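# Stow earphones in chest drawer and close it

## Task

Place the coiled earphones inside the small chest's open drawer, then push that drawer closed; the chest must still be standing upright at the end.

## Robot and tools

Robot: two arms, left_arm and right_arm, each ending in a two-finger gripper. The left gripper's fingers can fold. It grips normally only with the outer quarter of each pad, near the tip. A part held deeper toward the palm can make the fingers wrap: a thin part may slip or not be held, a wide one may be crushed harder than asked. A fingertip pushed into a surface also folds easily unless the fingers are fully shut, so a move may pass the surface without clear contact and spoil the next grip. The right gripper's fingers are rigid.

Frames: the scene frame has +z up, +x out over the table, origin at table height halfway between the nominal bases, left_arm on the +y side (not the image side). Real bases: left_arm at (-0.018, +0.296, 0) m, quat_wxyz (+1.000, 0, 0, +0.021); right_arm at (-0.058, -0.450, 0) m, quat_wxyz (+1.000, 0, 0, -0.023). Every hand pose, velocity, target and wrist-camera pose is given in that arm's own base frame; the table and the fixed cameras use the scene frame. On the gripper, +z runs along the fingers and y is the opening direction. end_effector_position is the spot between the pads when shut; fingertips sit about 33 mm past it for gaps up to 40 mm, only 9 mm when wide open. Printed poses can be off by a few centimetres.

Action row: 18 numbers, each in [-1, 1], always both arms: left_arm dx, dy, dz, rx, ry, rz, then left_gripper position, force_limit, speed; then the same nine for right_arm/right_gripper. dx..rz are an offset (not a pose) from that arm's Hand target at the start of the action, along its base axes; 1.0 = 0.6 m or 180 degrees; rx, ry, rz form one rotation vector, turning about the Hand target point. All rows of one action count from that same start, and repeating an offset in a new action moves further. All six zeros re-request the current Hand target. Gripper numbers are absolute commands: position +1 = open 140 mm, about -0.8 = pads touch, -1 = close until blocked. force_limit sets pad force (about 14 N at -1, 40 N at 0, 58 N at +1 for slow closes); speed sets finger speed (about 30, 140, 250 mm/s at -1, 0, +1); faster closes squeeze much harder. Both start at +1. To keep a gripper unchanged, resend its previous three numbers; 0 is a real command.

Motion: each control step the controller limits the commanded pose to 70 mm and 16 degrees from the measured gripper pose. Hand target in the result is your last command after that limit. The gripper often stops short; send zeros or the remaining distance. To stop pushing into something, command the target back past the gripper.

Tools:
- execute_actions(actions, cameras): actions is a list of actions; each action is up to 15 rows at 1/30 s per row, the last row held to fill 15 steps; an action lasts 0.5 s. An empty list returns pictures and scene info.
- move(target, speed, blend, blocking, cameras): target is one 18-number row or up to 15 rows, every row an offset from the same starting Hand targets, in the same scale. speed is path top speed in m/s, 0.002 to 2 (default 0.25), one value or one per target; turning is capped at twice that in rad/s, max 2.5. blend in metres rounds corners (0 = stop at each). Paths are straight, at least 0.5 s, cut off at 10 s, and ignore obstacles and the other arm. Fast moves overshoot and hit harder. Gripper values of the first row apply at once; later rows' gripper values apply when that point is reached and everything is still. blocking=false returns after about 0.5 s while the move continues.
- wait(seconds 0 to 10), stop() to brake a running move.
- zoom_image(camera, region [x0, y0, x1, y1] pixels, at most 504 by 504) on cam_high, cam_low, cam_left_wrist or cam_right_wrist (each 896x504).
- set_collision_behavior(contact_force_n 20, 40 or 85), not during a move.
- clear_fault(arm) after a reported torque or force fault.
- finished_scene(scene 1 or 2) ends the scene for good.

Results: per arm end_effector_position (m) and end_effector_quat_wxyz in its base frame, Hand target, Tool commands, joint positions, torques, external torques, flange force (gripper x y z axes, noisy, includes held weight), Wrist depth as 7x7 cell distances ("-" = no value), step positions for action calls, and a joint-velocity line omitted when all are within noise. object_status: 0 moving, 1 blocked while opening, 2 blocked while closing (grip), 3 reached position or pads met. Grip by sending -1 and checking for 2. To tighten, raise force_limit and switch position -1 to -0.98 or back; to loosen, open and close slowly. position_measured is in counts: 3 open, 75 about 100 mm, 139 about 60 mm, 200 about 20 mm, 230 pads touching. A move adds a move: line: done, off_target, moving, held or fault, with limits=paced (clipped) or limits=held (steps withheld).

Faults: an arm halts on a contact torque at its joint limit (85 N m for big joints, 11 N m for wrist joints), on outside force reaching the contact limit (85 N at start, held weight included), on passing a joint range end, or on overspeed; then clear_fault is needed. Ranges (rad): waist and upper arm roll ±2.901, shoulder ±1.836, elbow -3.077 to -0.117, forearm roll ±2.876, wrist pitch 0.440 to 4.622, wrist roll ±3.051. Stretched arms, loads or pushing at unreachable poses heat motors, leading to a MOTOR HOT warning and a 30 to 60 s over-temperature stop.

Avoid: dropping or flinging the earphones, anything leaving the table, slamming the drawer, hard hits on the chest or table, tipping the chest, hard grips on parts still resting on something, and any contact or gripping between the two arms. Time spent thinking lets the scene run on.

Each tool is called after ">>>" as name(argument=value, ...), one argument or row to a line, values as JSON.

## Session

>>> execute_actions(
  actions=[],
)

Scene clock: 0.00 s.
left_arm: end_effector_position=(+0.5889, -0.0896, +0.1614) position_measured=3 object_status=3 end_effector_quat_wxyz=(+0.028, +0.546, -0.331, +0.769) | right_arm: end_effector_position=(+0.5702, +0.0082, +0.2551) position_measured=3 object_status=3 end_effector_quat_wxyz=(+0.211, -0.105, +0.949, -0.210)
Joint positions: left_arm=[-0.225 0.558 0.43 -2.617 -2.461 1.247 1.898] | right_arm=[-0.227 -0.256 0.381 -2.428 -0.616 2.523 1.962]
Joint velocities: within noise
Joint torques (N m): no reading
External joint torques (N m): no reading
Flange force (N): no reading
Wrist depth (mm): cam_left_wrist=[2107 2308 692 769 3413 256 198 / 2071 603 2634 3671 2991 958 216 / 2125 2144 2578 2955 3067 639 238 / 2002 128 2498 2375 629 130 253 / - 118 2308 600 419 122 91 / - 2203 570 411 310 253 - / - 542 400 308 250 212 -] | cam_right_wrist=[2085 472 407 360 321 291 267 / 2455 533 462 402 352 316 288 / 2736 638 526 444 391 347 310 / - 136 614 511 435 135 328 / - 109 714 589 492 440 93 / - 2653 2736 680 567 486 97 / - 2388 - 1975 642 549 -]
Hand target: left_arm +0.5889, -0.0896, +0.1614; +0.028, +0.546, -0.331, +0.769 | right_arm +0.5702, +0.0082, +0.2551; +0.211, -0.105, +0.949, -0.210
Tool commands: left_gripper/position=+1.0 left_gripper/force_limit=+1.0 left_gripper/speed=+1.0 right_gripper/position=+1.0 right_gripper/force_limit=+1.0 right_gripper/speed=+1.0

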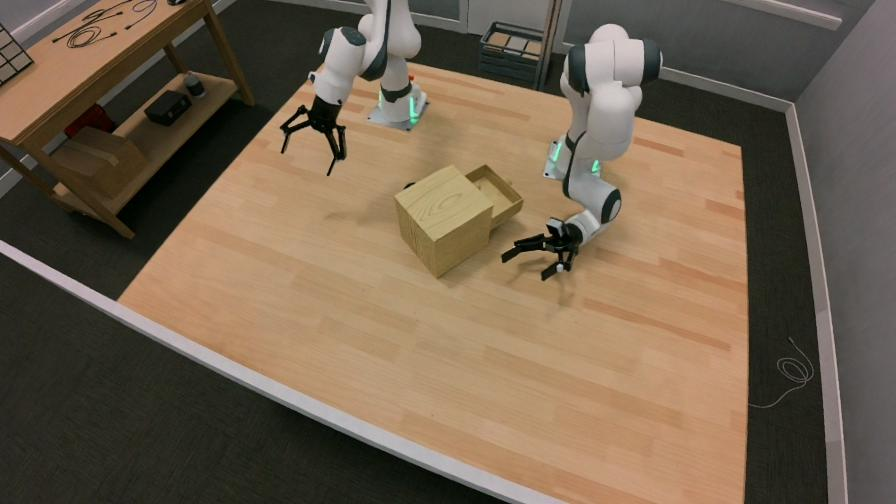

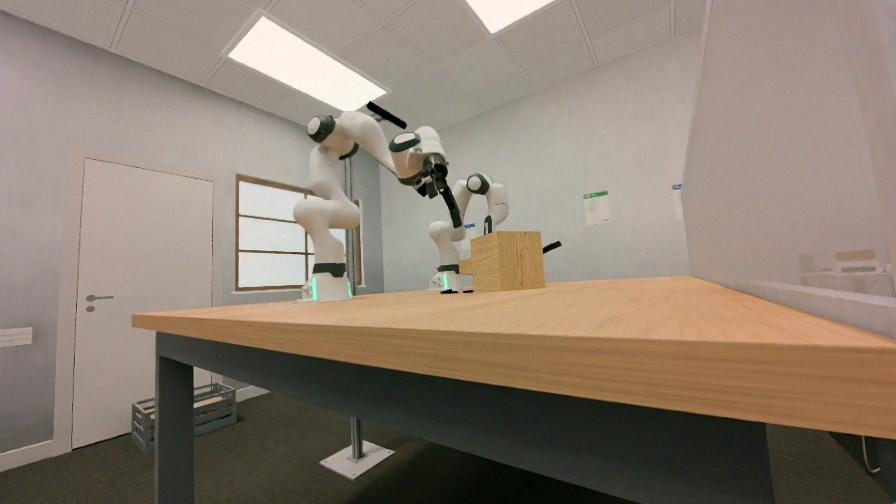

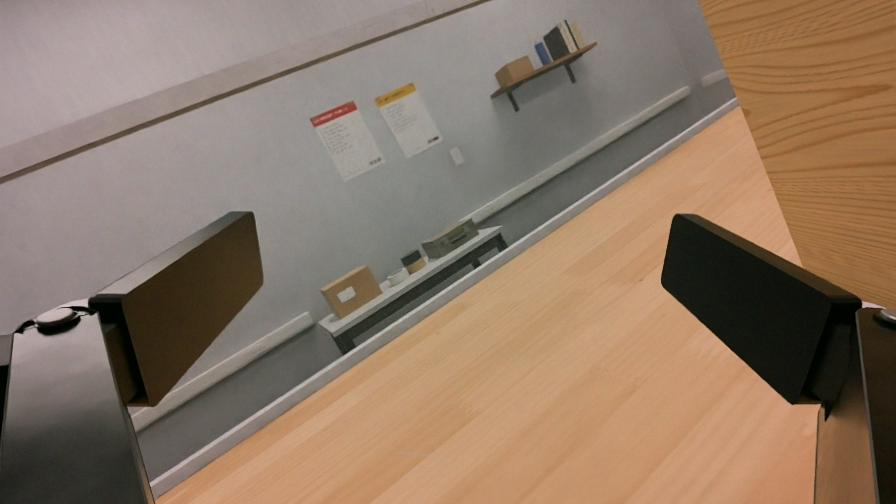

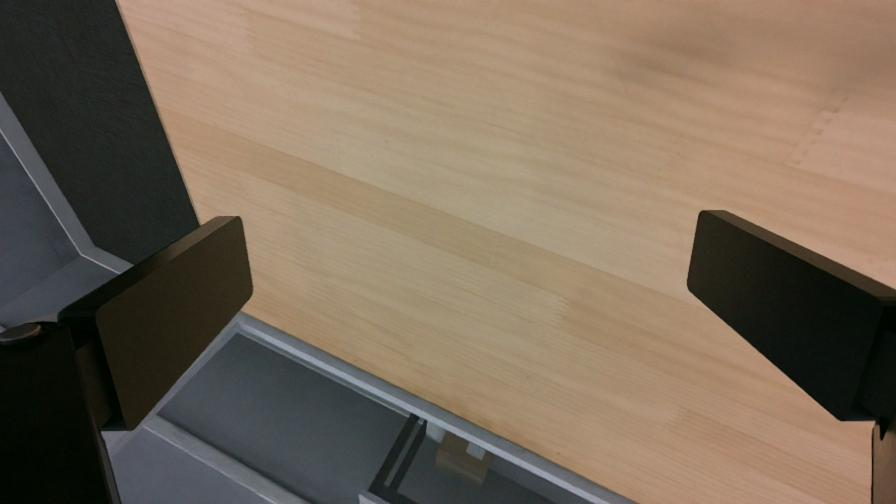

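>>> zoom_image(
  camera="cam_high",
  region=[370, 140, 550, 290],
)

>>> zoom_image(
  camera="cam_low",
  region=[410, 200, 590, 310],
)

Scaled by 2.800 from the camera's 896x504 image, which has a finer 1280x720 frame.

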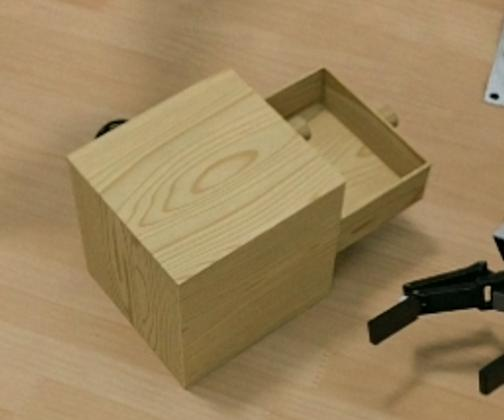

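Scaled by 2.800 from the camera's 896x504 image, which has a finer 1280x720 frame.

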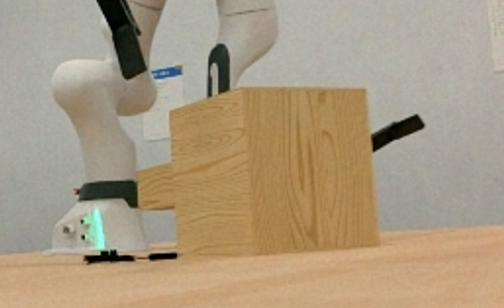

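>>> move(
  target=[0,0,0,0,0,0,1,1,1,-0.35,0.42,0.2,0.136,0.137,-0.068,1,1,1],
  cameras=["all"],
)

Scene clock: 4.93 s.
left_arm: end_effector_position=(+0.5889, -0.0896, +0.1614) position_measured=3 object_status=3 end_effector_quat_wxyz=(+0.028, +0.546, -0.331, +0.769) | right_arm: end_effector_position=(+0.3610, +0.2597, +0.3757) position_measured=3 object_status=3 end_effector_quat_wxyz=(+0.002, -0.005, +1.000, -0.001)
Joint positions: left_arm=[-0.225 0.558 0.43 -2.617 -2.461 1.247 1.898] | right_arm=[0.086 -0.408 0.437 -2.049 0.166 1.676 2.033]
Joint velocities: left_arm=[within noise] | right_arm=[-0.002 0 0.001 0.001 -0.001 0 0.006]
Joint torques (N m): left_arm=[-0.07 -30.31 3.99 7.79 -0.5 -2.86 -0.01] | right_arm=[-0.85 -14.91 -6.01 25.44 1.18 2.18 0.11]
External joint torques (N m): left_arm=[-0.19 0.87 -0.67 -0.15 -0.04 0.06 0.01] | right_arm=[-0.8 -0.38 -0.28 1.25 0.32 -0.28 0.11]
Flange force (N): left_arm=[-3.0 2.1 0.5] | right_arm=[-1.8 0.9 -4.2]
Wrist depth (mm): cam_left_wrist=[1923 2423 679 3365 2955 250 197 / 2071 612 2578 2524 3106 943 217 / 2144 2264 2634 2884 827 633 238 / 2183 128 2498 2308 628 130 251 / - 109 2286 606 415 121 91 / - 2286 571 412 312 253 - / - 538 402 309 251 212 -] | cam_right_wrist=[451 455 451 457 458 451 460 / 471 476 476 475 484 409 400 / 493 500 498 501 493 431 427 / 516 136 523 527 402 135 419 / - 117 555 553 342 324 93 / - 582 585 596 344 344 97 / - 614 619 630 363 366 -]
Hand target: left_arm +0.5889, -0.0896, +0.1614; +0.028, +0.546, -0.331, +0.769 | right_arm +0.3602, +0.2602, +0.3751; -0.001, +0.000, +1.000, +0.000
Off the commanded pose: left_arm 0.000 m, 0 deg | right_arm 0.001 m, 1 deg.
move: done
camera_calibration:
cam_right_wrist: T_world_to_cam=[[0.0068729, 0.99974, 0.0217554, -0.266826], [0.943117, -0.0137122, 0.332178, -0.458986], [0.33239, 0.0182349, -0.942966, 0.372125], [0, 0, 0, 1]] pos_world=[0.311021, 0.253678, 0.509172]

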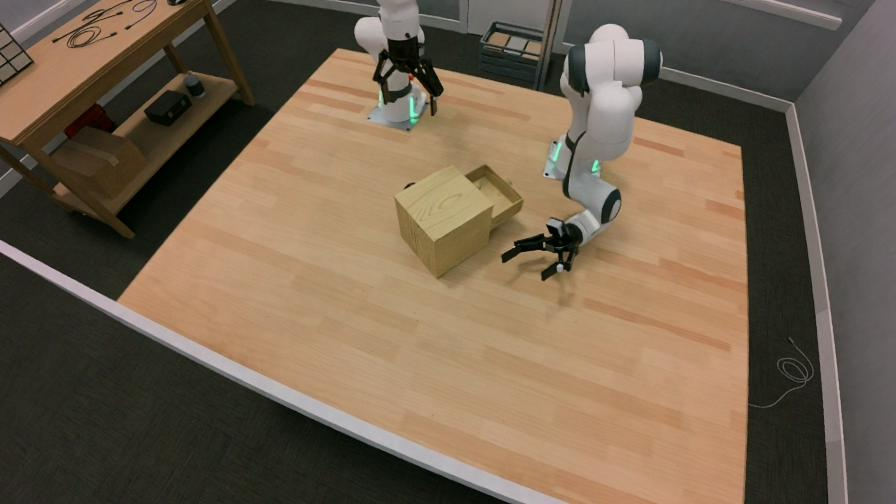

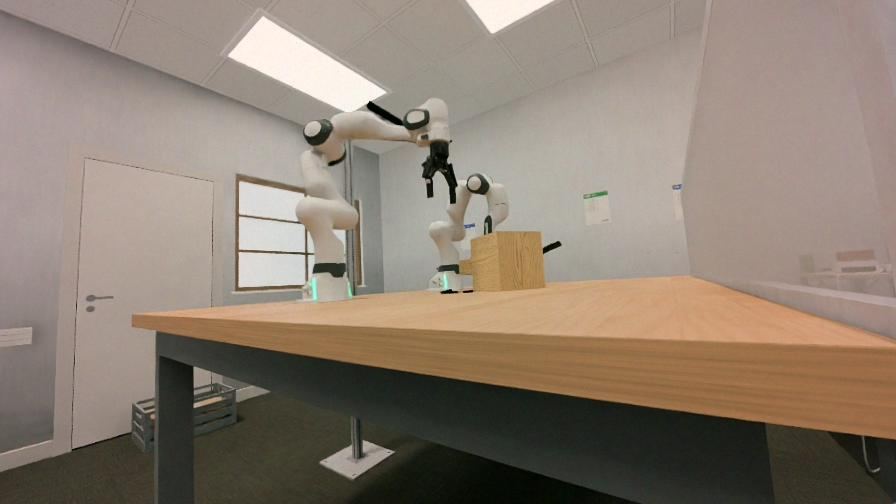

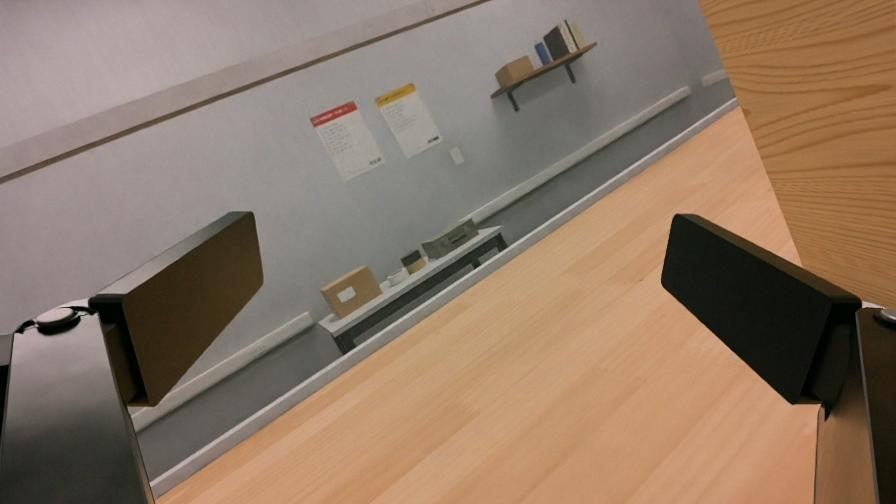

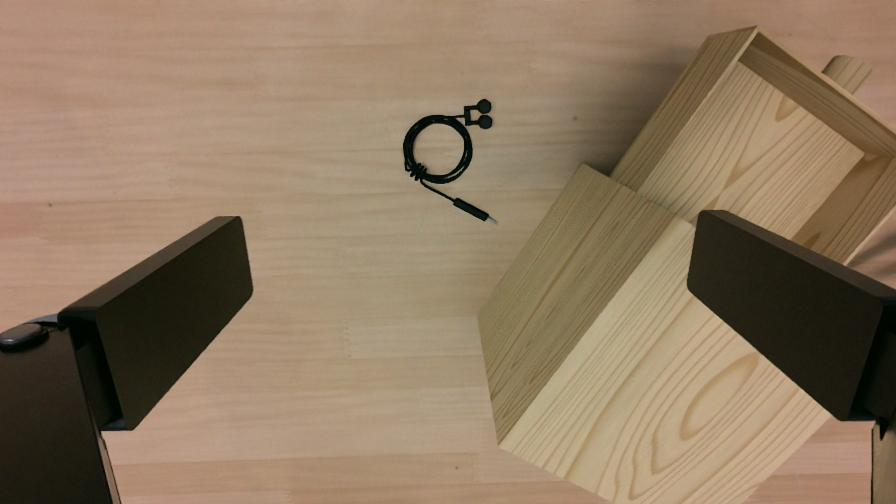

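>>> move(
  target=[0,0,0,0,0,0,1,1,1,0.072,-0.045,-0.425,0,0,0.25,-0.35,-1,1],
  cameras=["cam_right_wrist"],
)

Scene clock: 8.83 s.
left_arm: end_effector_position=(+0.5889, -0.0896, +0.1614) position_measured=3 object_status=3 end_effector_quat_wxyz=(+0.028, +0.546, -0.331, +0.769) | right_arm: end_effector_position=(+0.4041, +0.2326, +0.1210) position_measured=173 object_status=3 end_effector_quat_wxyz=(-0.001, -0.379, +0.925, -0.002)
Joint positions: left_arm=[-0.225 0.558 0.43 -2.617 -2.461 1.247 1.898] | right_arm=[0.202 -0.105 0.323 -2.464 0.042 2.363 1.285]
Joint velocities: left_arm=[within noise] | right_arm=[0.001 0 0 0 0 0.001 -0.007]
Joint torques (N m): left_arm=[-0.07 -30.25 4.08 7.8 -0.51 -2.86 0] | right_arm=[0.23 -24.63 -2.03 22.05 0.84 2.49 -0.11]
External joint torques (N m): left_arm=[-0.03 1.01 -0.45 -0.19 -0.06 0.09 0.02] | right_arm=[0.2 -0.12 -1.02 0.07 0.28 0.01 -0.11]
Flange force (N): left_arm=[-3.3 1.9 0.1] | right_arm=[1.1 -0.9 -0.7]
Wrist depth (mm): cam_left_wrist=[1970 2163 2605 2851 3563 260 198 / 2036 2163 2524 2524 3512 833 216 / 2144 2498 2550 2851 918 636 238 / 2163 128 2550 2375 624 130 251 / - 118 2399 604 416 122 91 / - 2330 598 408 312 252 - / - 538 402 310 250 212 -] | cam_right_wrist=[223 224 224 225 226 228 229 / 234 234 235 234 235 238 240 / 245 246 247 246 247 250 251 / 260 259 258 256 169 263 267 / 272 - 92 277 - 87 278 / - - - 291 - - - / - - - 258 - - -]
Hand target: left_arm +0.5889, -0.0896, +0.1614; +0.028, +0.546, -0.331, +0.769 | right_arm +0.4034, +0.2332, +0.1201; -0.001, -0.383, +0.924, +0.000
Off the commanded pose: left_arm 0.000 m, 0 deg | right_arm 0.001 m, 0 deg.
move: done
camera_calibration:
cam_right_wrist: T_world_to_cam=[[-0.688863, 0.724601, 0.020519, 0.110723], [0.689506, 0.646237, 0.327047, -0.465768], [0.223718, 0.239438, -0.944785, 0.110716], [0, 0, 0, 1]] pos_world=[0.372653, 0.194257, 0.254658]
Images, in order (width x height): cam_right_wrist 896x504.

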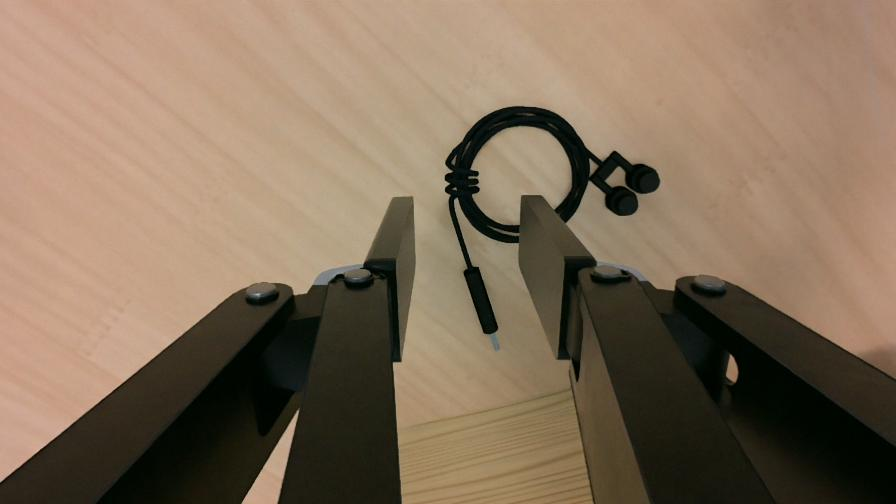

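>>> move(
  target=[
    [0,0,0,0,0,0,1,1,1,-0.0078,0.0115,-0.1,0,0,0,-0.35,-1,1],
    [0,0,0,0,0,0,1,1,1,-0.0078,0.0115,-0.137,0,0,0,-0.35,-1,1],
  ],
  speed=[0.15,0.04],
  cameras=["cam_right_wrist"],
)

Scene clock: 11.57 s.
left_arm: end_effector_position=(+0.5889, -0.0896, +0.1614) position_measured=3 object_status=3 end_effector_quat_wxyz=(+0.028, +0.546, -0.331, +0.769) | right_arm: end_effector_position=(+0.3992, +0.2400, +0.0391) position_measured=173 object_status=3 end_effector_quat_wxyz=(-0.001, -0.386, +0.923, +0.000)
Joint positions: left_arm=[-0.225 0.558 0.43 -2.617 -2.461 1.247 1.898] | right_arm=[0.203 0.082 0.333 -2.513 -0.05 2.589 1.356]
Joint velocities: left_arm=[within noise] | right_arm=[0 0 0.001 -0.001 -0.001 0.003 0.007]
Joint torques (N m): left_arm=[-0.08 -30.27 4.05 7.82 -0.5 -2.86 -0.01] | right_arm=[0.15 -27.26 0.1 19.25 0.06 2.49 0.3]
External joint torques (N m): left_arm=[-0.1 0.77 -0.5 -0.04 -0.06 0.05 0.01] | right_arm=[0.14 0.31 -0.73 0.47 -0.36 0.03 0.3]
Flange force (N): left_arm=[-2.9 1.6 0.5] | right_arm=[-3.3 -0.6 2.1]
Wrist depth (mm): cam_left_wrist=[2183 - 667 - 3319 259 198 / 2089 617 2634 3413 4751 3616 216 / 2107 2183 2722 2817 850 639 238 / 1893 128 2447 2375 624 130 251 / - 118 2243 606 417 122 91 / - 2053 577 411 312 253 - / - 531 402 309 251 212 -] | cam_right_wrist=[150 150 151 152 152 153 154 / 157 157 158 159 158 161 162 / 165 165 166 166 167 168 170 / 173 174 173 167 168 177 179 / 183 - 92 186 137 87 188 / - - - 197 - - - / - - - 210 - - -]
Hand target: left_arm +0.5889, -0.0896, +0.1614; +0.028, +0.546, -0.331, +0.769 | right_arm +0.3988, +0.2401, +0.0379; -0.001, -0.383, +0.924, +0.000
Off the commanded pose: left_arm 0.000 m, 0 deg | right_arm 0.001 m, 0 deg.
move: done
camera_calibration:
cam_right_wrist: T_world_to_cam=[[-0.69878, 0.714924, 0.0242759, 0.109792], [0.681024, 0.654495, 0.328393, -0.439099], [0.218888, 0.246007, -0.944229, 0.0330818], [0, 0, 0, 1]] pos_world=[0.368516, 0.200757, 0.172768]
Images, in order (width x height): cam_right_wrist 896x504.

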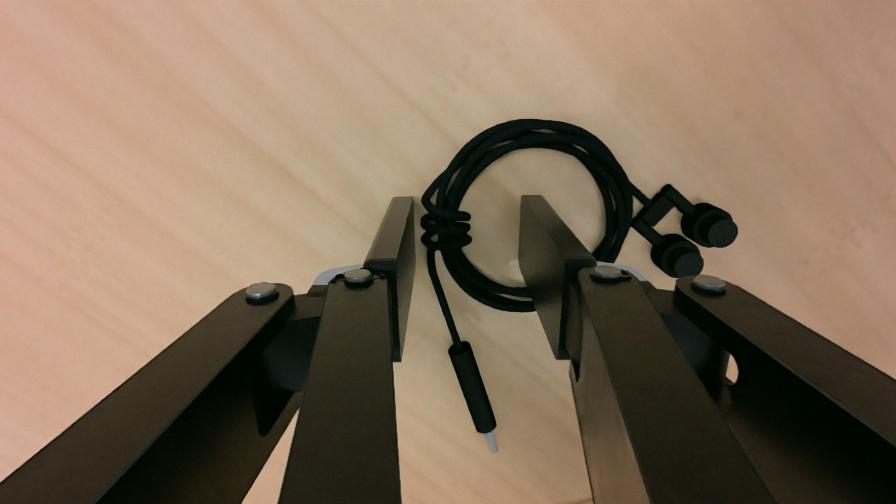

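>>> move(
  target=[
    [0,0,0,0,0,0,1,1,1,0.007,-0.006,-0.0055,0,0,0,-0.35,-1,1],
    [0,0,0,0,0,0,1,1,1,0.007,-0.006,-0.0055,0,0,0,-1,-1,-1],
  ],
  speed=0.03,
  cameras=["cam_right_wrist"],
)

Scene clock: 13.77 s.
left_arm: end_effector_position=(+0.5889, -0.0896, +0.1614) position_measured=3 object_status=3 end_effector_quat_wxyz=(+0.028, +0.546, -0.331, +0.769) | right_arm: end_effector_position=(+0.4078, +0.2351, +0.0391) position_measured=216 object_status=2 end_effector_quat_wxyz=(+0.004, -0.380, +0.925, -0.001)
Joint positions: left_arm=[-0.225 0.558 0.43 -2.617 -2.461 1.247 1.898] | right_arm=[0.199 0.089 0.319 -2.506 -0.059 2.597 1.357]
Joint torques (N m): left_arm=[-0.08 -30.27 4.04 7.77 -0.5 -2.86 -0.01] | right_arm=[1.3 -24.62 2.1 17.55 0.55 2.33 0.01]
External joint torques (N m): left_arm=[-0.06 0.88 -0.49 -0.1 -0.06 0.07 0.01] | right_arm=[1.33 3.39 1.26 -1.35 0.13 -0.17 0.01]
Flange force (N): left_arm=[-3.1 1.8 0.3] | right_arm=[-4.4 1.8 8.2]
Wrist depth (mm): cam_left_wrist=[2144 - - 2817 3106 263 198 / 552 617 2722 2663 - 275 216 / 2144 2308 2851 2605 2991 639 238 / 2036 128 2550 2330 626 130 251 / - 109 2375 604 418 121 91 / - 2264 573 410 311 253 - / - 543 402 310 250 211 -] | cam_right_wrist=[149 150 151 151 152 152 153 / 157 157 158 158 158 160 161 / 165 166 166 165 167 167 169 / 174 175 175 137 173 175 178 / 184 183 85 87 - 184 189 / 193 - - - - 75 198 / - - - - - - -]
Hand target: left_arm +0.5889, -0.0896, +0.1614; +0.028, +0.546, -0.331, +0.769 | right_arm +0.4030, +0.2365, +0.0346; -0.001, -0.383, +0.924, +0.000
Off the commanded pose: left_arm 0.000 m, 0 deg | right_arm 0.007 m, 1 deg.
move: off_target (right_arm); target 2's new numbers were sent with right_arm's hand 0.006 m and 0 deg from that target
camera_calibration:
cam_right_wrist: T_world_to_cam=[[-0.69097, 0.722632, 0.019068, 0.114529], [0.685268, 0.646388, 0.335545, -0.44178], [0.23015, 0.244918, -0.941831, 0.0279463], [0, 0, 0, 1]] pos_world=[0.375442, 0.195954, 0.172374]
Images, in order (width x height): cam_right_wrist 896x504.

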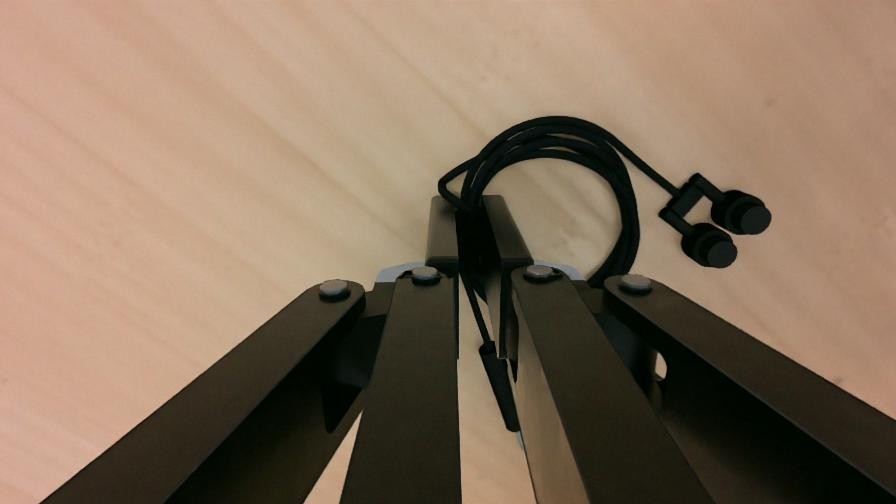

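>>> move(
  target=[
    [0,0,0,0,0,0,1,1,1,0,0,0.2,0,0,0,-1,-1,-1],
    [0,0.3,0,0,0,0,1,1,1,0,0,0.5,0,0,0,-1,-1,-1],
    [0,0.3,0,0,0,0,1,1,1,-0.067,0.459,0.5,0,0,-0.42,-1,-1,-1],
  ],
  blend=[0.02,0.02,0],
  cameras=["all"],
)

Scene clock: 21.33 s.
left_arm: end_effector_position=(+0.5891, +0.0910, +0.1608) position_measured=3 object_status=3 end_effector_quat_wxyz=(+0.025, +0.546, -0.333, +0.768) | right_arm: end_effector_position=(+0.3643, +0.5113, +0.3359) position_measured=216 object_status=2 end_effector_quat_wxyz=(+0.000, +0.258, +0.966, +0.002)
Joint positions: left_arm=[0.038 0.72 0.621 -2.39 -2.162 1.11 1.761] | right_arm=[1.176 0.219 -0.259 -1.494 0.057 1.708 3.009]
Joint torques (N m): left_arm=[0.16 -33.15 8.29 9.51 -0.57 -3.09 -0.21] | right_arm=[0.36 -39.29 -2.18 25.93 1.32 2.23 0.21]
External joint torques (N m): left_arm=[0.28 1.06 -0.86 0.17 0.26 -0.25 -0.19] | right_arm=[0.35 -0.02 -0.67 1.19 0.37 -0.31 0.21]
Flange force (N): left_arm=[-5.2 0.3 -1.0] | right_arm=[-0.4 6.3 -4.3]
Wrist depth (mm): cam_left_wrist=[2203 2243 2524 2753 2243 2919 354 / 2125 612 2692 2955 3106 969 650 / 2144 2605 2399 3563 3067 617 425 / 2203 128 2223 2264 623 130 312 / - 118 2524 598 409 121 91 / - 2264 571 403 309 253 - / - 544 399 306 247 208 -] | cam_right_wrist=[417 417 417 416 421 422 422 / 439 438 432 369 354 444 441 / 459 457 453 380 386 462 461 / 480 486 478 118 188 485 487 / 506 507 85 - - 498 514 / 530 - - - - 75 535 / - - - - - - -]
Hand target: left_arm +0.5889, +0.0904, +0.1614; +0.028, +0.546, -0.331, +0.769 | right_arm +0.3628, +0.5119, +0.3346; -0.001, +0.264, +0.965, +0.000
Off the commanded pose: left_arm 0.001 m, 0 deg | right_arm 0.002 m, 1 deg.
joint sent to its limit (right arm) — joint 7 (wrist roll), upper limit. The joint targets still meet the commanded pose.
move: done
camera_calibration:
cam_left_wrist: T_world_to_cam=[[-0.423186, -0.778729, -0.463136, 0.402618], [0.0790979, 0.477459, -0.875087, 0.0497871], [0.902583, -0.406958, -0.140458, -0.330655], [0, 0, 0, 1]] pos_world=[0.464888, 0.155197, 0.183592]
cam_right_wrist: T_world_to_cam=[[0.514, 0.857379, 0.0265671, -0.63113], [0.805623, -0.493145, 0.328297, -0.14896], [0.294576, -0.147341, -0.944201, 0.427771], [0, 0, 0, 1]] pos_world=[0.318395, 0.530686, 0.469573]

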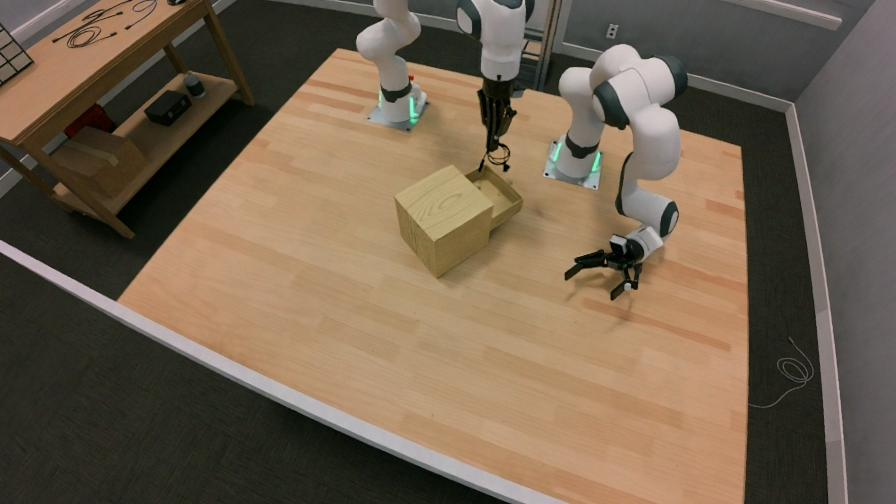

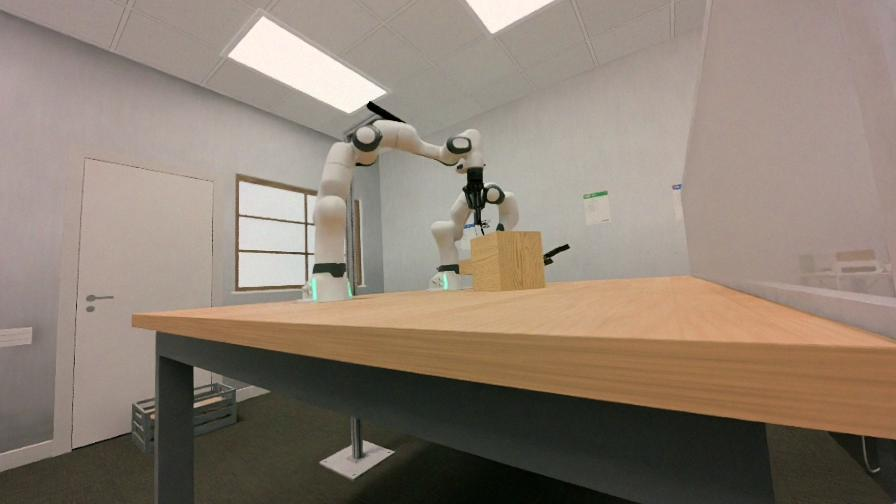

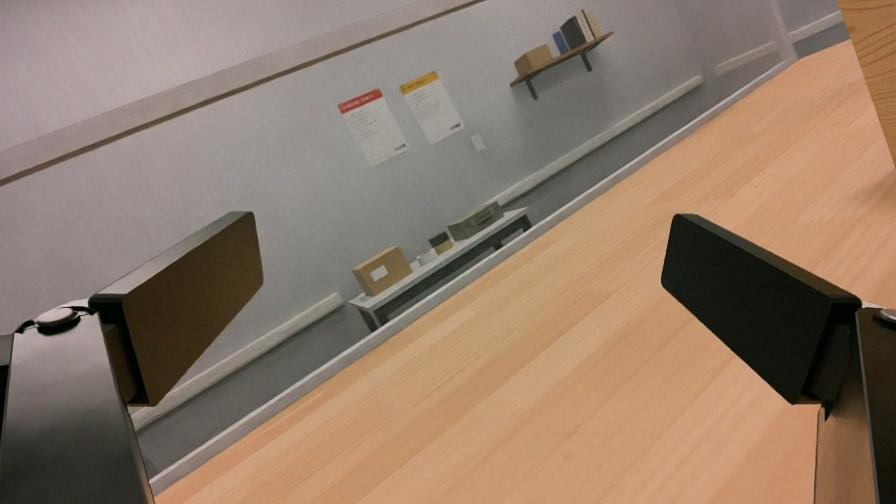

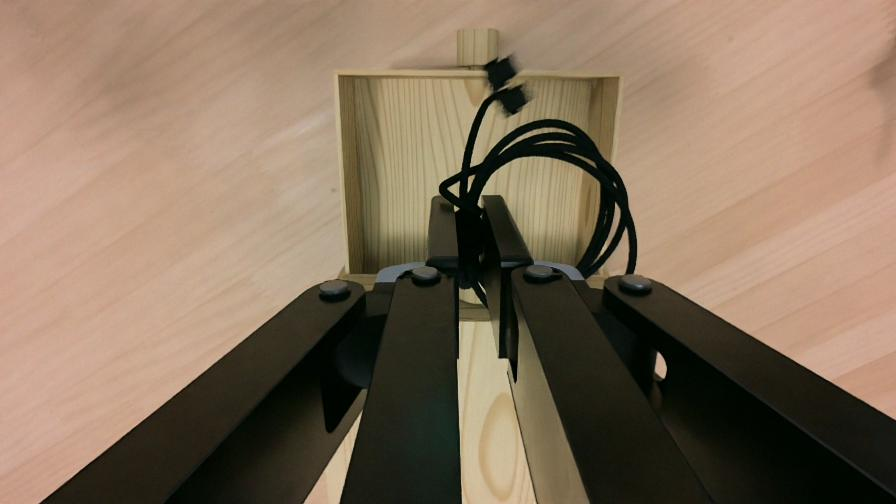

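>>> move(
  target=[
    [0,0,0,0,0,0,1,1,1,0.018,-0.033,-0.15,0,0,0,-1,-1,-1],
    [0,0,0,0,0,0,1,1,1,0.018,-0.033,-0.305,0,0,0,-1,-1,-1],
  ],
  speed=[0.2,0.08],
  cameras=["all"],
)

Scene clock: 25.23 s.
left_arm: end_effector_position=(+0.5891, +0.0910, +0.1608) position_measured=3 object_status=3 end_effector_quat_wxyz=(+0.025, +0.546, -0.333, +0.768) | right_arm: end_effector_position=(+0.3734, +0.4915, +0.1523) position_measured=216 object_status=2 end_effector_quat_wxyz=(+0.000, +0.267, +0.964, -0.001)
Joint positions: left_arm=[0.038 0.72 0.621 -2.39 -2.162 1.11 1.761] | right_arm=[1.16 0.281 -0.257 -1.885 0.083 2.154 2.977]
Joint velocities: left_arm=[within noise] | right_arm=[-0.001 0 -0.001 -0.001 0.001 0.004 -0.002]
Joint torques (N m): left_arm=[0.11 -33.17 8.31 9.52 -0.57 -3.08 -0.21] | right_arm=[-0.92 -40.5 -2.2 24.49 1.09 2.59 -0.19]
External joint torques (N m): left_arm=[0.12 1.06 -0.96 0.12 0.29 -0.25 -0.19] | right_arm=[-0.88 -0.3 -0.11 0.7 0.3 0.08 -0.19]
Flange force (N): left_arm=[-5.0 0.6 -0.8] | right_arm=[-1.7 2.4 -0.7]
Wrist depth (mm): cam_left_wrist=[2107 2352 2753 2785 3413 - 347 / 2071 638 2692 3067 - 954 657 / 2071 2183 2663 3147 853 615 423 / - 128 2352 2286 626 131 310 / - 109 2330 597 407 122 91 / - 2286 566 406 308 252 - / - 527 399 306 247 209 -] | cam_right_wrist=[252 251 184 186 185 186 158 / 264 265 192 194 191 194 159 / 278 278 199 199 201 203 167 / 292 292 198 134 187 210 176 / 306 304 85 - - 197 177 / 322 - - - - 75 322 / - - - - - - -]
Hand target: left_arm +0.5889, +0.0904, +0.1614; +0.028, +0.546, -0.331, +0.769 | right_arm +0.3736, +0.4921, +0.1516; -0.001, +0.264, +0.965, +0.000
Off the commanded pose: left_arm 0.001 m, 0 deg | right_arm 0.001 m, 0 deg.
move: done
camera_calibration:
cam_left_wrist: T_world_to_cam=[[-0.423186, -0.778729, -0.463136, 0.402618], [0.0790979, 0.477459, -0.875087, 0.0497871], [0.902583, -0.406958, -0.140458, -0.330655], [0, 0, 0, 1]] pos_world=[0.464888, 0.155197, 0.183592]
cam_right_wrist: T_world_to_cam=[[0.528696, 0.848541, 0.0214167, -0.614366], [0.797416, -0.505172, 0.330045, -0.097034], [0.290876, -0.157415, -0.943722, 0.255036], [0, 0, 0, 1]] pos_world=[0.328006, 0.512443, 0.285867]

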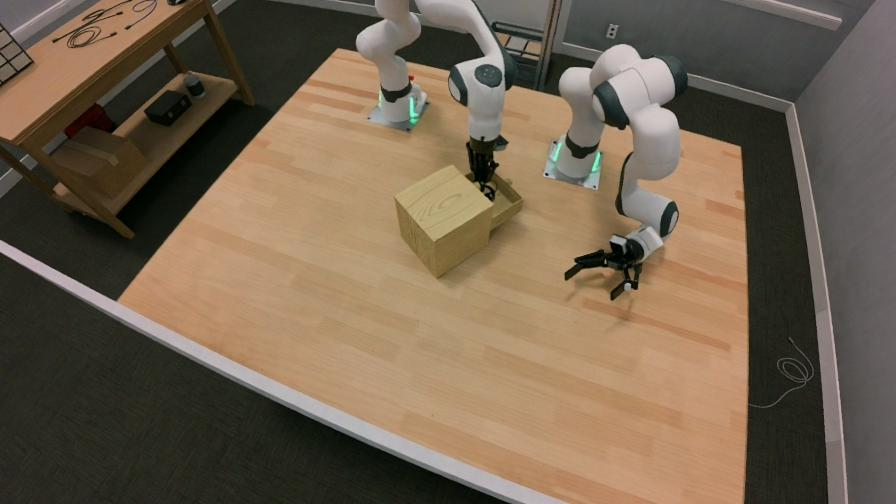

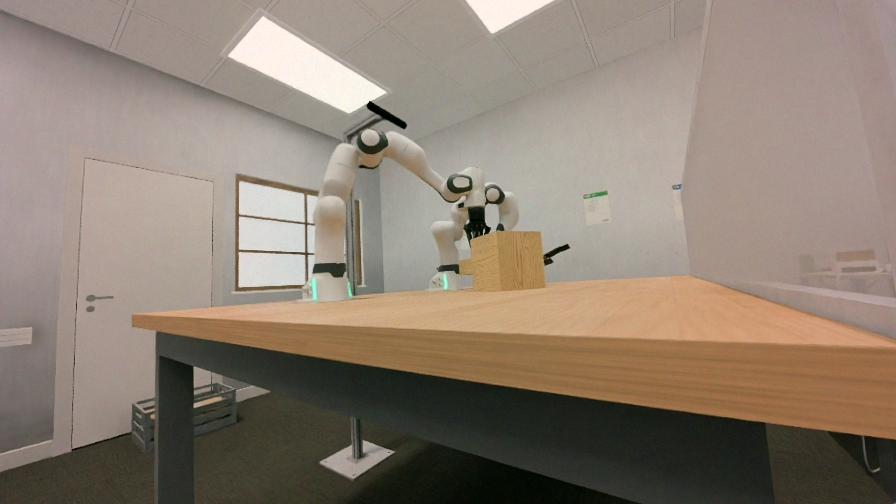

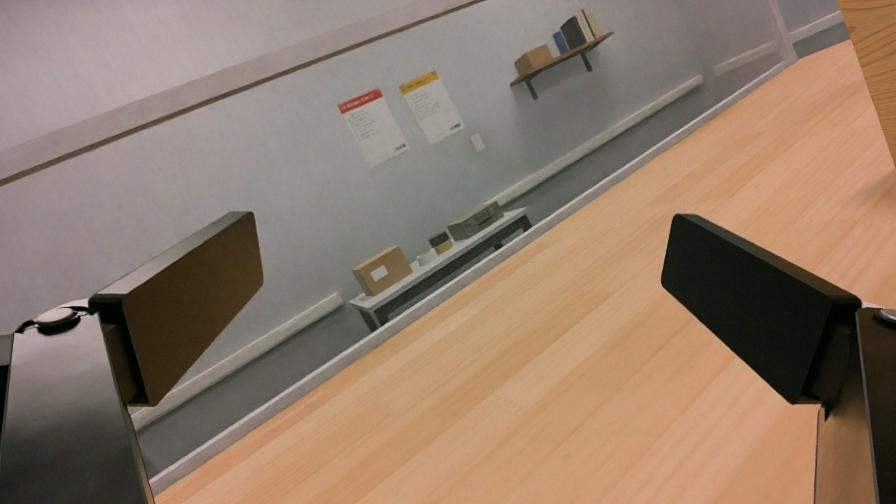

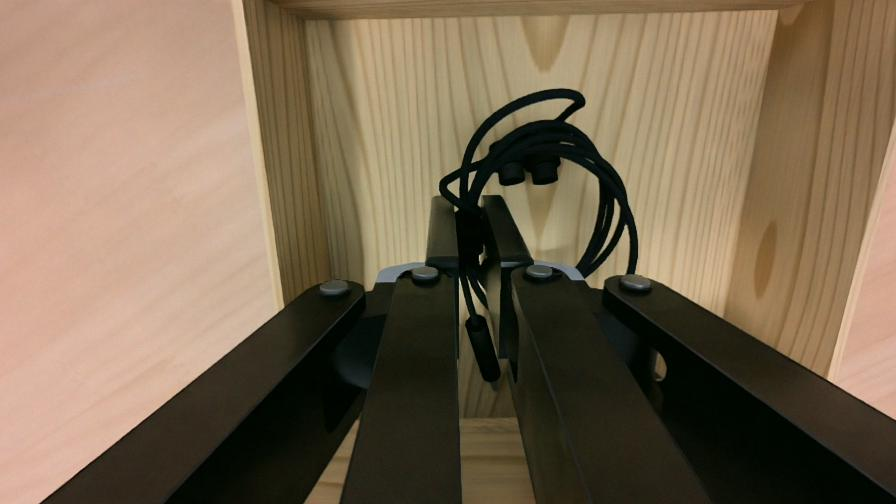

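>>> move(
  target=[
    [0,0,0,0,0,0,1,1,1,0,0,-0.026,0,0,0,-1,-1,-1],
    [0,0,0,0,0,0,1,1,1,0,0,-0.026,0,0,0,-0.4,-1,-1],
    [0,0,0,0,0,0,1,1,1,0,0,0.3,0,0,0,-0.4,-1,-1],
  ],
  speed=[0.05,0.05,0.15],
  cameras=["cam_right_wrist","cam_high"],
)

Scene clock: 29.70 s.
left_arm: end_effector_position=(+0.5891, +0.0910, +0.1608) position_measured=3 object_status=3 end_effector_quat_wxyz=(+0.025, +0.546, -0.333, +0.768) | right_arm: end_effector_position=(+0.3732, +0.4933, +0.3330) position_measured=179 object_status=3 end_effector_quat_wxyz=(-0.001, +0.260, +0.966, +0.003)
Joint positions: left_arm=[0.038 0.72 0.621 -2.39 -2.162 1.11 1.761] | right_arm=[1.156 0.183 -0.262 -1.549 0.052 1.73 2.986]
Joint velocities: left_arm=[within noise] | right_arm=[-0.001 -0.001 0 -0.001 0 -0.004 0]
Joint torques (N m): left_arm=[0.16 -33.14 8.3 9.47 -0.57 -3.09 -0.2] | right_arm=[-0.41 -38.07 -2.36 25.97 0.96 2.15 0.17]
External joint torques (N m): left_arm=[0.21 1.05 -0.92 0.15 0.27 -0.26 -0.18] | right_arm=[-0.46 0.06 -1.09 1.15 0.01 -0.39 0.16]
Flange force (N): left_arm=[-5.1 0.5 -0.9] | right_arm=[-1.7 6.2 -4.3]
Wrist depth (mm): cam_left_wrist=[2223 2375 2578 3147 3319 - 351 / 2089 624 2578 2919 3029 1014 655 / 1908 2183 2634 3319 3106 618 423 / - 128 - 2264 628 130 311 / - 118 2498 595 407 122 91 / - 2330 567 404 307 255 - / - 529 400 307 247 209 -] | cam_right_wrist=[414 415 419 358 410 422 420 / 435 434 431 363 362 436 439 / 455 457 450 379 377 460 461 / 478 483 474 291 157 486 485 / 497 - 93 273 - 86 505 / - - - 287 - - - / - - - 304 - - -]
Hand target: left_arm +0.5889, +0.0904, +0.1614; +0.028, +0.546, -0.331, +0.769 | right_arm +0.3736, +0.4921, +0.3316; -0.001, +0.264, +0.965, +0.000
Off the commanded pose: left_arm 0.001 m, 0 deg | right_arm 0.002 m, 1 deg.
move: done
camera_calibration:
cam_right_wrist: T_world_to_cam=[[0.516814, 0.855632, 0.0282176, -0.620915], [0.804572, -0.496708, 0.325493, -0.160843], [0.292518, -0.145516, -0.945123, 0.419835], [0, 0, 0, 1]] pos_world=[0.327498, 0.512476, 0.46667]
Images, in order (width x height): cam_high 896x504, cam_right_wrist 896x504.

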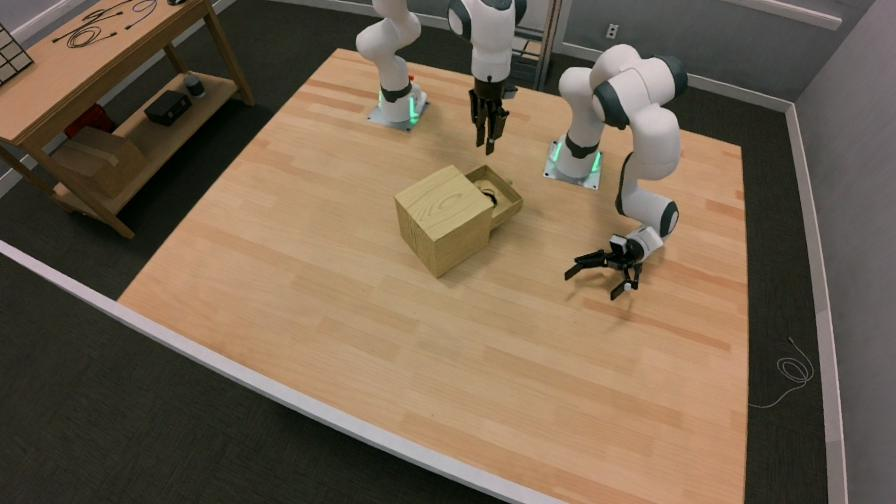

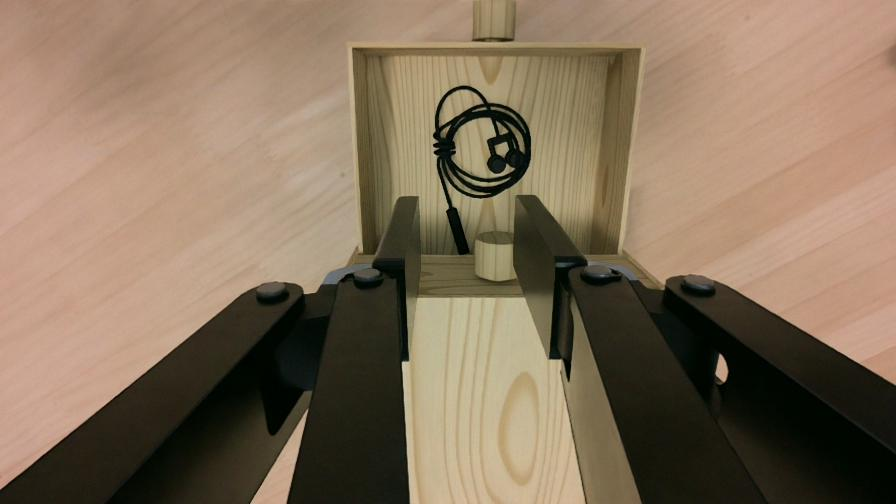

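>>> move(
  target=[
    [0,0,0,0,0,0,1,1,1,-0.231,0.212,0,-0.111,-0.192,0,-1,-1,-1],
    [0,0,0,0,0,0,1,1,1,-0.231,0.212,-0.339,-0.111,-0.192,0,-1,-1,-1],
  ],
  blend=[0.02,0],
  cameras=["cam_right_wrist","cam_high","cam_low"],
)

Scene clock: 32.87 s.
left_arm: end_effector_position=(+0.5891, +0.0910, +0.1608) position_measured=3 object_status=3 end_effector_quat_wxyz=(+0.025, +0.546, -0.333, +0.768) | right_arm: end_effector_position=(+0.2720, +0.5942, +0.3379) position_measured=230 object_status=3 end_effector_quat_wxyz=(+0.270, +0.235, +0.932, -0.062)
Joint positions: left_arm=[0.038 0.72 0.621 -2.39 -2.162 1.11 1.761] | right_arm=[2.233 0.903 -1.441 -1.288 0.34 1.579 3.009]
Joint torques (N m): left_arm=[0.17 -33.18 8.26 9.46 -0.57 -3.09 -0.24] | right_arm=[-0.46 -39.56 -24.39 15.17 -0.53 2.29 -0.08]
External joint torques (N m): left_arm=[0.16 0.97 -0.97 0.17 0.27 -0.26 -0.21] | right_arm=[-0.42 -0.26 -1.23 0.39 0.02 -0.07 -0.06]
Flange force (N): left_arm=[-4.9 0.4 -0.7] | right_arm=[-1.1 1.3 -1.9]
Wrist depth (mm): cam_left_wrist=[2203 1954 704 800 3365 - 356 / 2019 620 2851 2955 3908 977 648 / 2089 2352 2472 3067 3147 620 421 / 2125 128 2634 2375 629 130 311 / - 109 2550 597 410 122 91 / - 2264 573 407 310 252 - / - 520 401 306 247 209 -] | cam_right_wrist=[420 418 399 328 411 424 427 / 472 473 390 393 459 484 483 / 544 548 465 438 538 560 561 / 650 650 405 118 615 662 668 / 786 773 88 87 - 782 773 / 2765 - - - - 75 - / - - - - - - -]
Hand target: left_arm +0.5889, +0.0904, +0.1614; +0.028, +0.546, -0.331, +0.769 | right_arm +0.2719, +0.5945, +0.3375; +0.270, +0.232, +0.932, -0.062 (not the last commanded pose)
Off the commanded pose: left_arm 0.001 m, 0 deg | right_arm 0.214 m, 8 deg.
move: held (right_arm; a check stopped the path); path passed 0 of 2 targets; limits=held
pose unreachable (right arm): on one or more control steps of this call, first in action 0 (counted from 0), this arm could not follow its commanded pose, so it was not sent that pose on those steps. It may still have moved: this result reports where it is.
cause: moving toward the commanded pose would bring a part of the arm too close to another arm (a part of this arm just beyond joint 7 (wrist roll) and a part of the left arm just beyond its joint 3 (upper arm roll), 25 mm apart when this arm was first held).
camera_calibration:
cam_right_wrist: T_world_to_cam=[[0.473052, 0.880101, 0.0405561, -0.661935], [0.534416, -0.323235, 0.780973, -0.214494], [0.700444, -0.347767, -0.623246, 0.369244], [0, 0, 0, 1]] pos_world=[0.169124, 0.641648, 0.42449]
Images, in order (width x height): cam_high 896x504, cam_low 896x504, cam_right_wrist 896x504.

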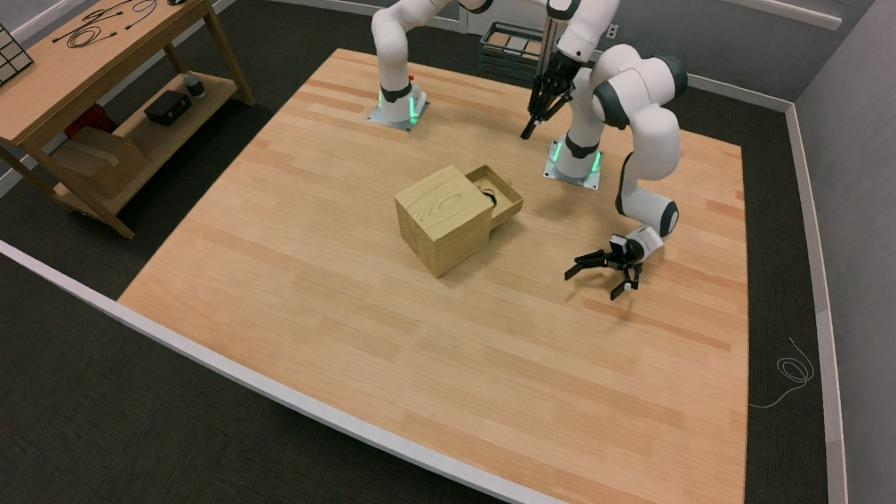

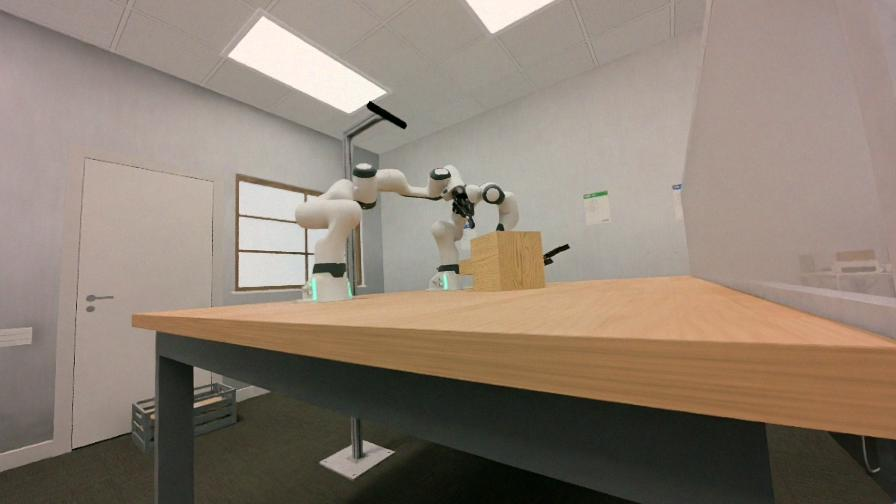

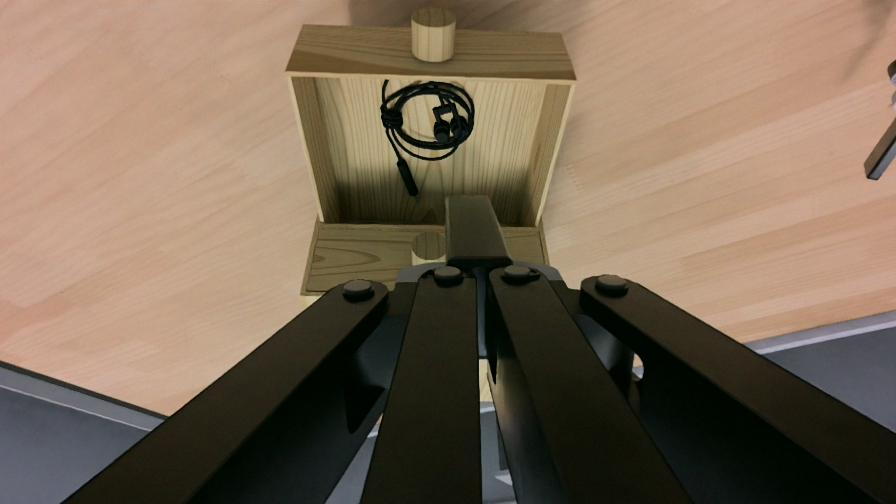

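>>> move(
  target=[0,0,0,0,0,0,1,1,1,0.17,-0.171,0,0.084,0.156,-0.014,-1,-1,-1],
)

Scene clock: 37.73 s.
left_arm: end_effector_position=(+0.5891, +0.0910, +0.1608) position_measured=3 object_status=3 end_effector_quat_wxyz=(+0.025, +0.546, -0.333, +0.768) | right_arm: end_effector_position=(+0.3736, +0.4931, +0.3370) position_measured=230 object_status=3 end_effector_quat_wxyz=(+0.002, +0.268, +0.963, +0.001)
Joint positions: left_arm=[0.038 0.72 0.621 -2.39 -2.162 1.11 1.761] | right_arm=[1.962 0.47 -1.32 -1.515 0.453 1.637 2.755]
Joint velocities: left_arm=[within noise] | right_arm=[0 0.001 0.003 0 0 0.001 -0.006]
Joint torques (N m): left_arm=[0.13 -33.19 8.26 9.47 -0.58 -3.09 -0.22] | right_arm=[-0.82 -28.32 -14.48 23.04 0.61 2.17 -0.09]
External joint torques (N m): left_arm=[0.15 0.96 -0.96 0.15 0.27 -0.26 -0.19] | right_arm=[-0.78 -1.19 -0.76 1.07 -0.32 -0.34 -0.09]
Flange force (N): left_arm=[-4.8 0.5 -0.7] | right_arm=[-1.8 2.9 -4.8]
Wrist depth (mm): cam_left_wrist=[1970 3029 - 3461 2991 - 1040 / 2107 610 2423 2785 2919 943 644 / 2163 2286 2498 - 862 613 424 / 2089 128 2472 2286 607 130 310 / - 118 2498 598 409 122 91 / - 2203 585 407 310 253 - / - 542 400 305 248 209 -] | cam_right_wrist=[418 420 414 355 361 420 425 / 438 438 434 370 366 441 445 / 460 459 459 385 386 464 465 / 481 484 477 118 318 489 495 / 508 508 88 87 - 511 517 / 532 - - - - 75 546 / - - - - - - -]
Hand target: left_arm +0.5889, +0.0904, +0.1614; +0.028, +0.546, -0.331, +0.769 | right_arm +0.3739, +0.4919, +0.3375; +0.002, +0.264, +0.965, -0.001
Off the commanded pose: left_arm 0.001 m, 0 deg | right_arm 0.001 m, 1 deg.
move: done


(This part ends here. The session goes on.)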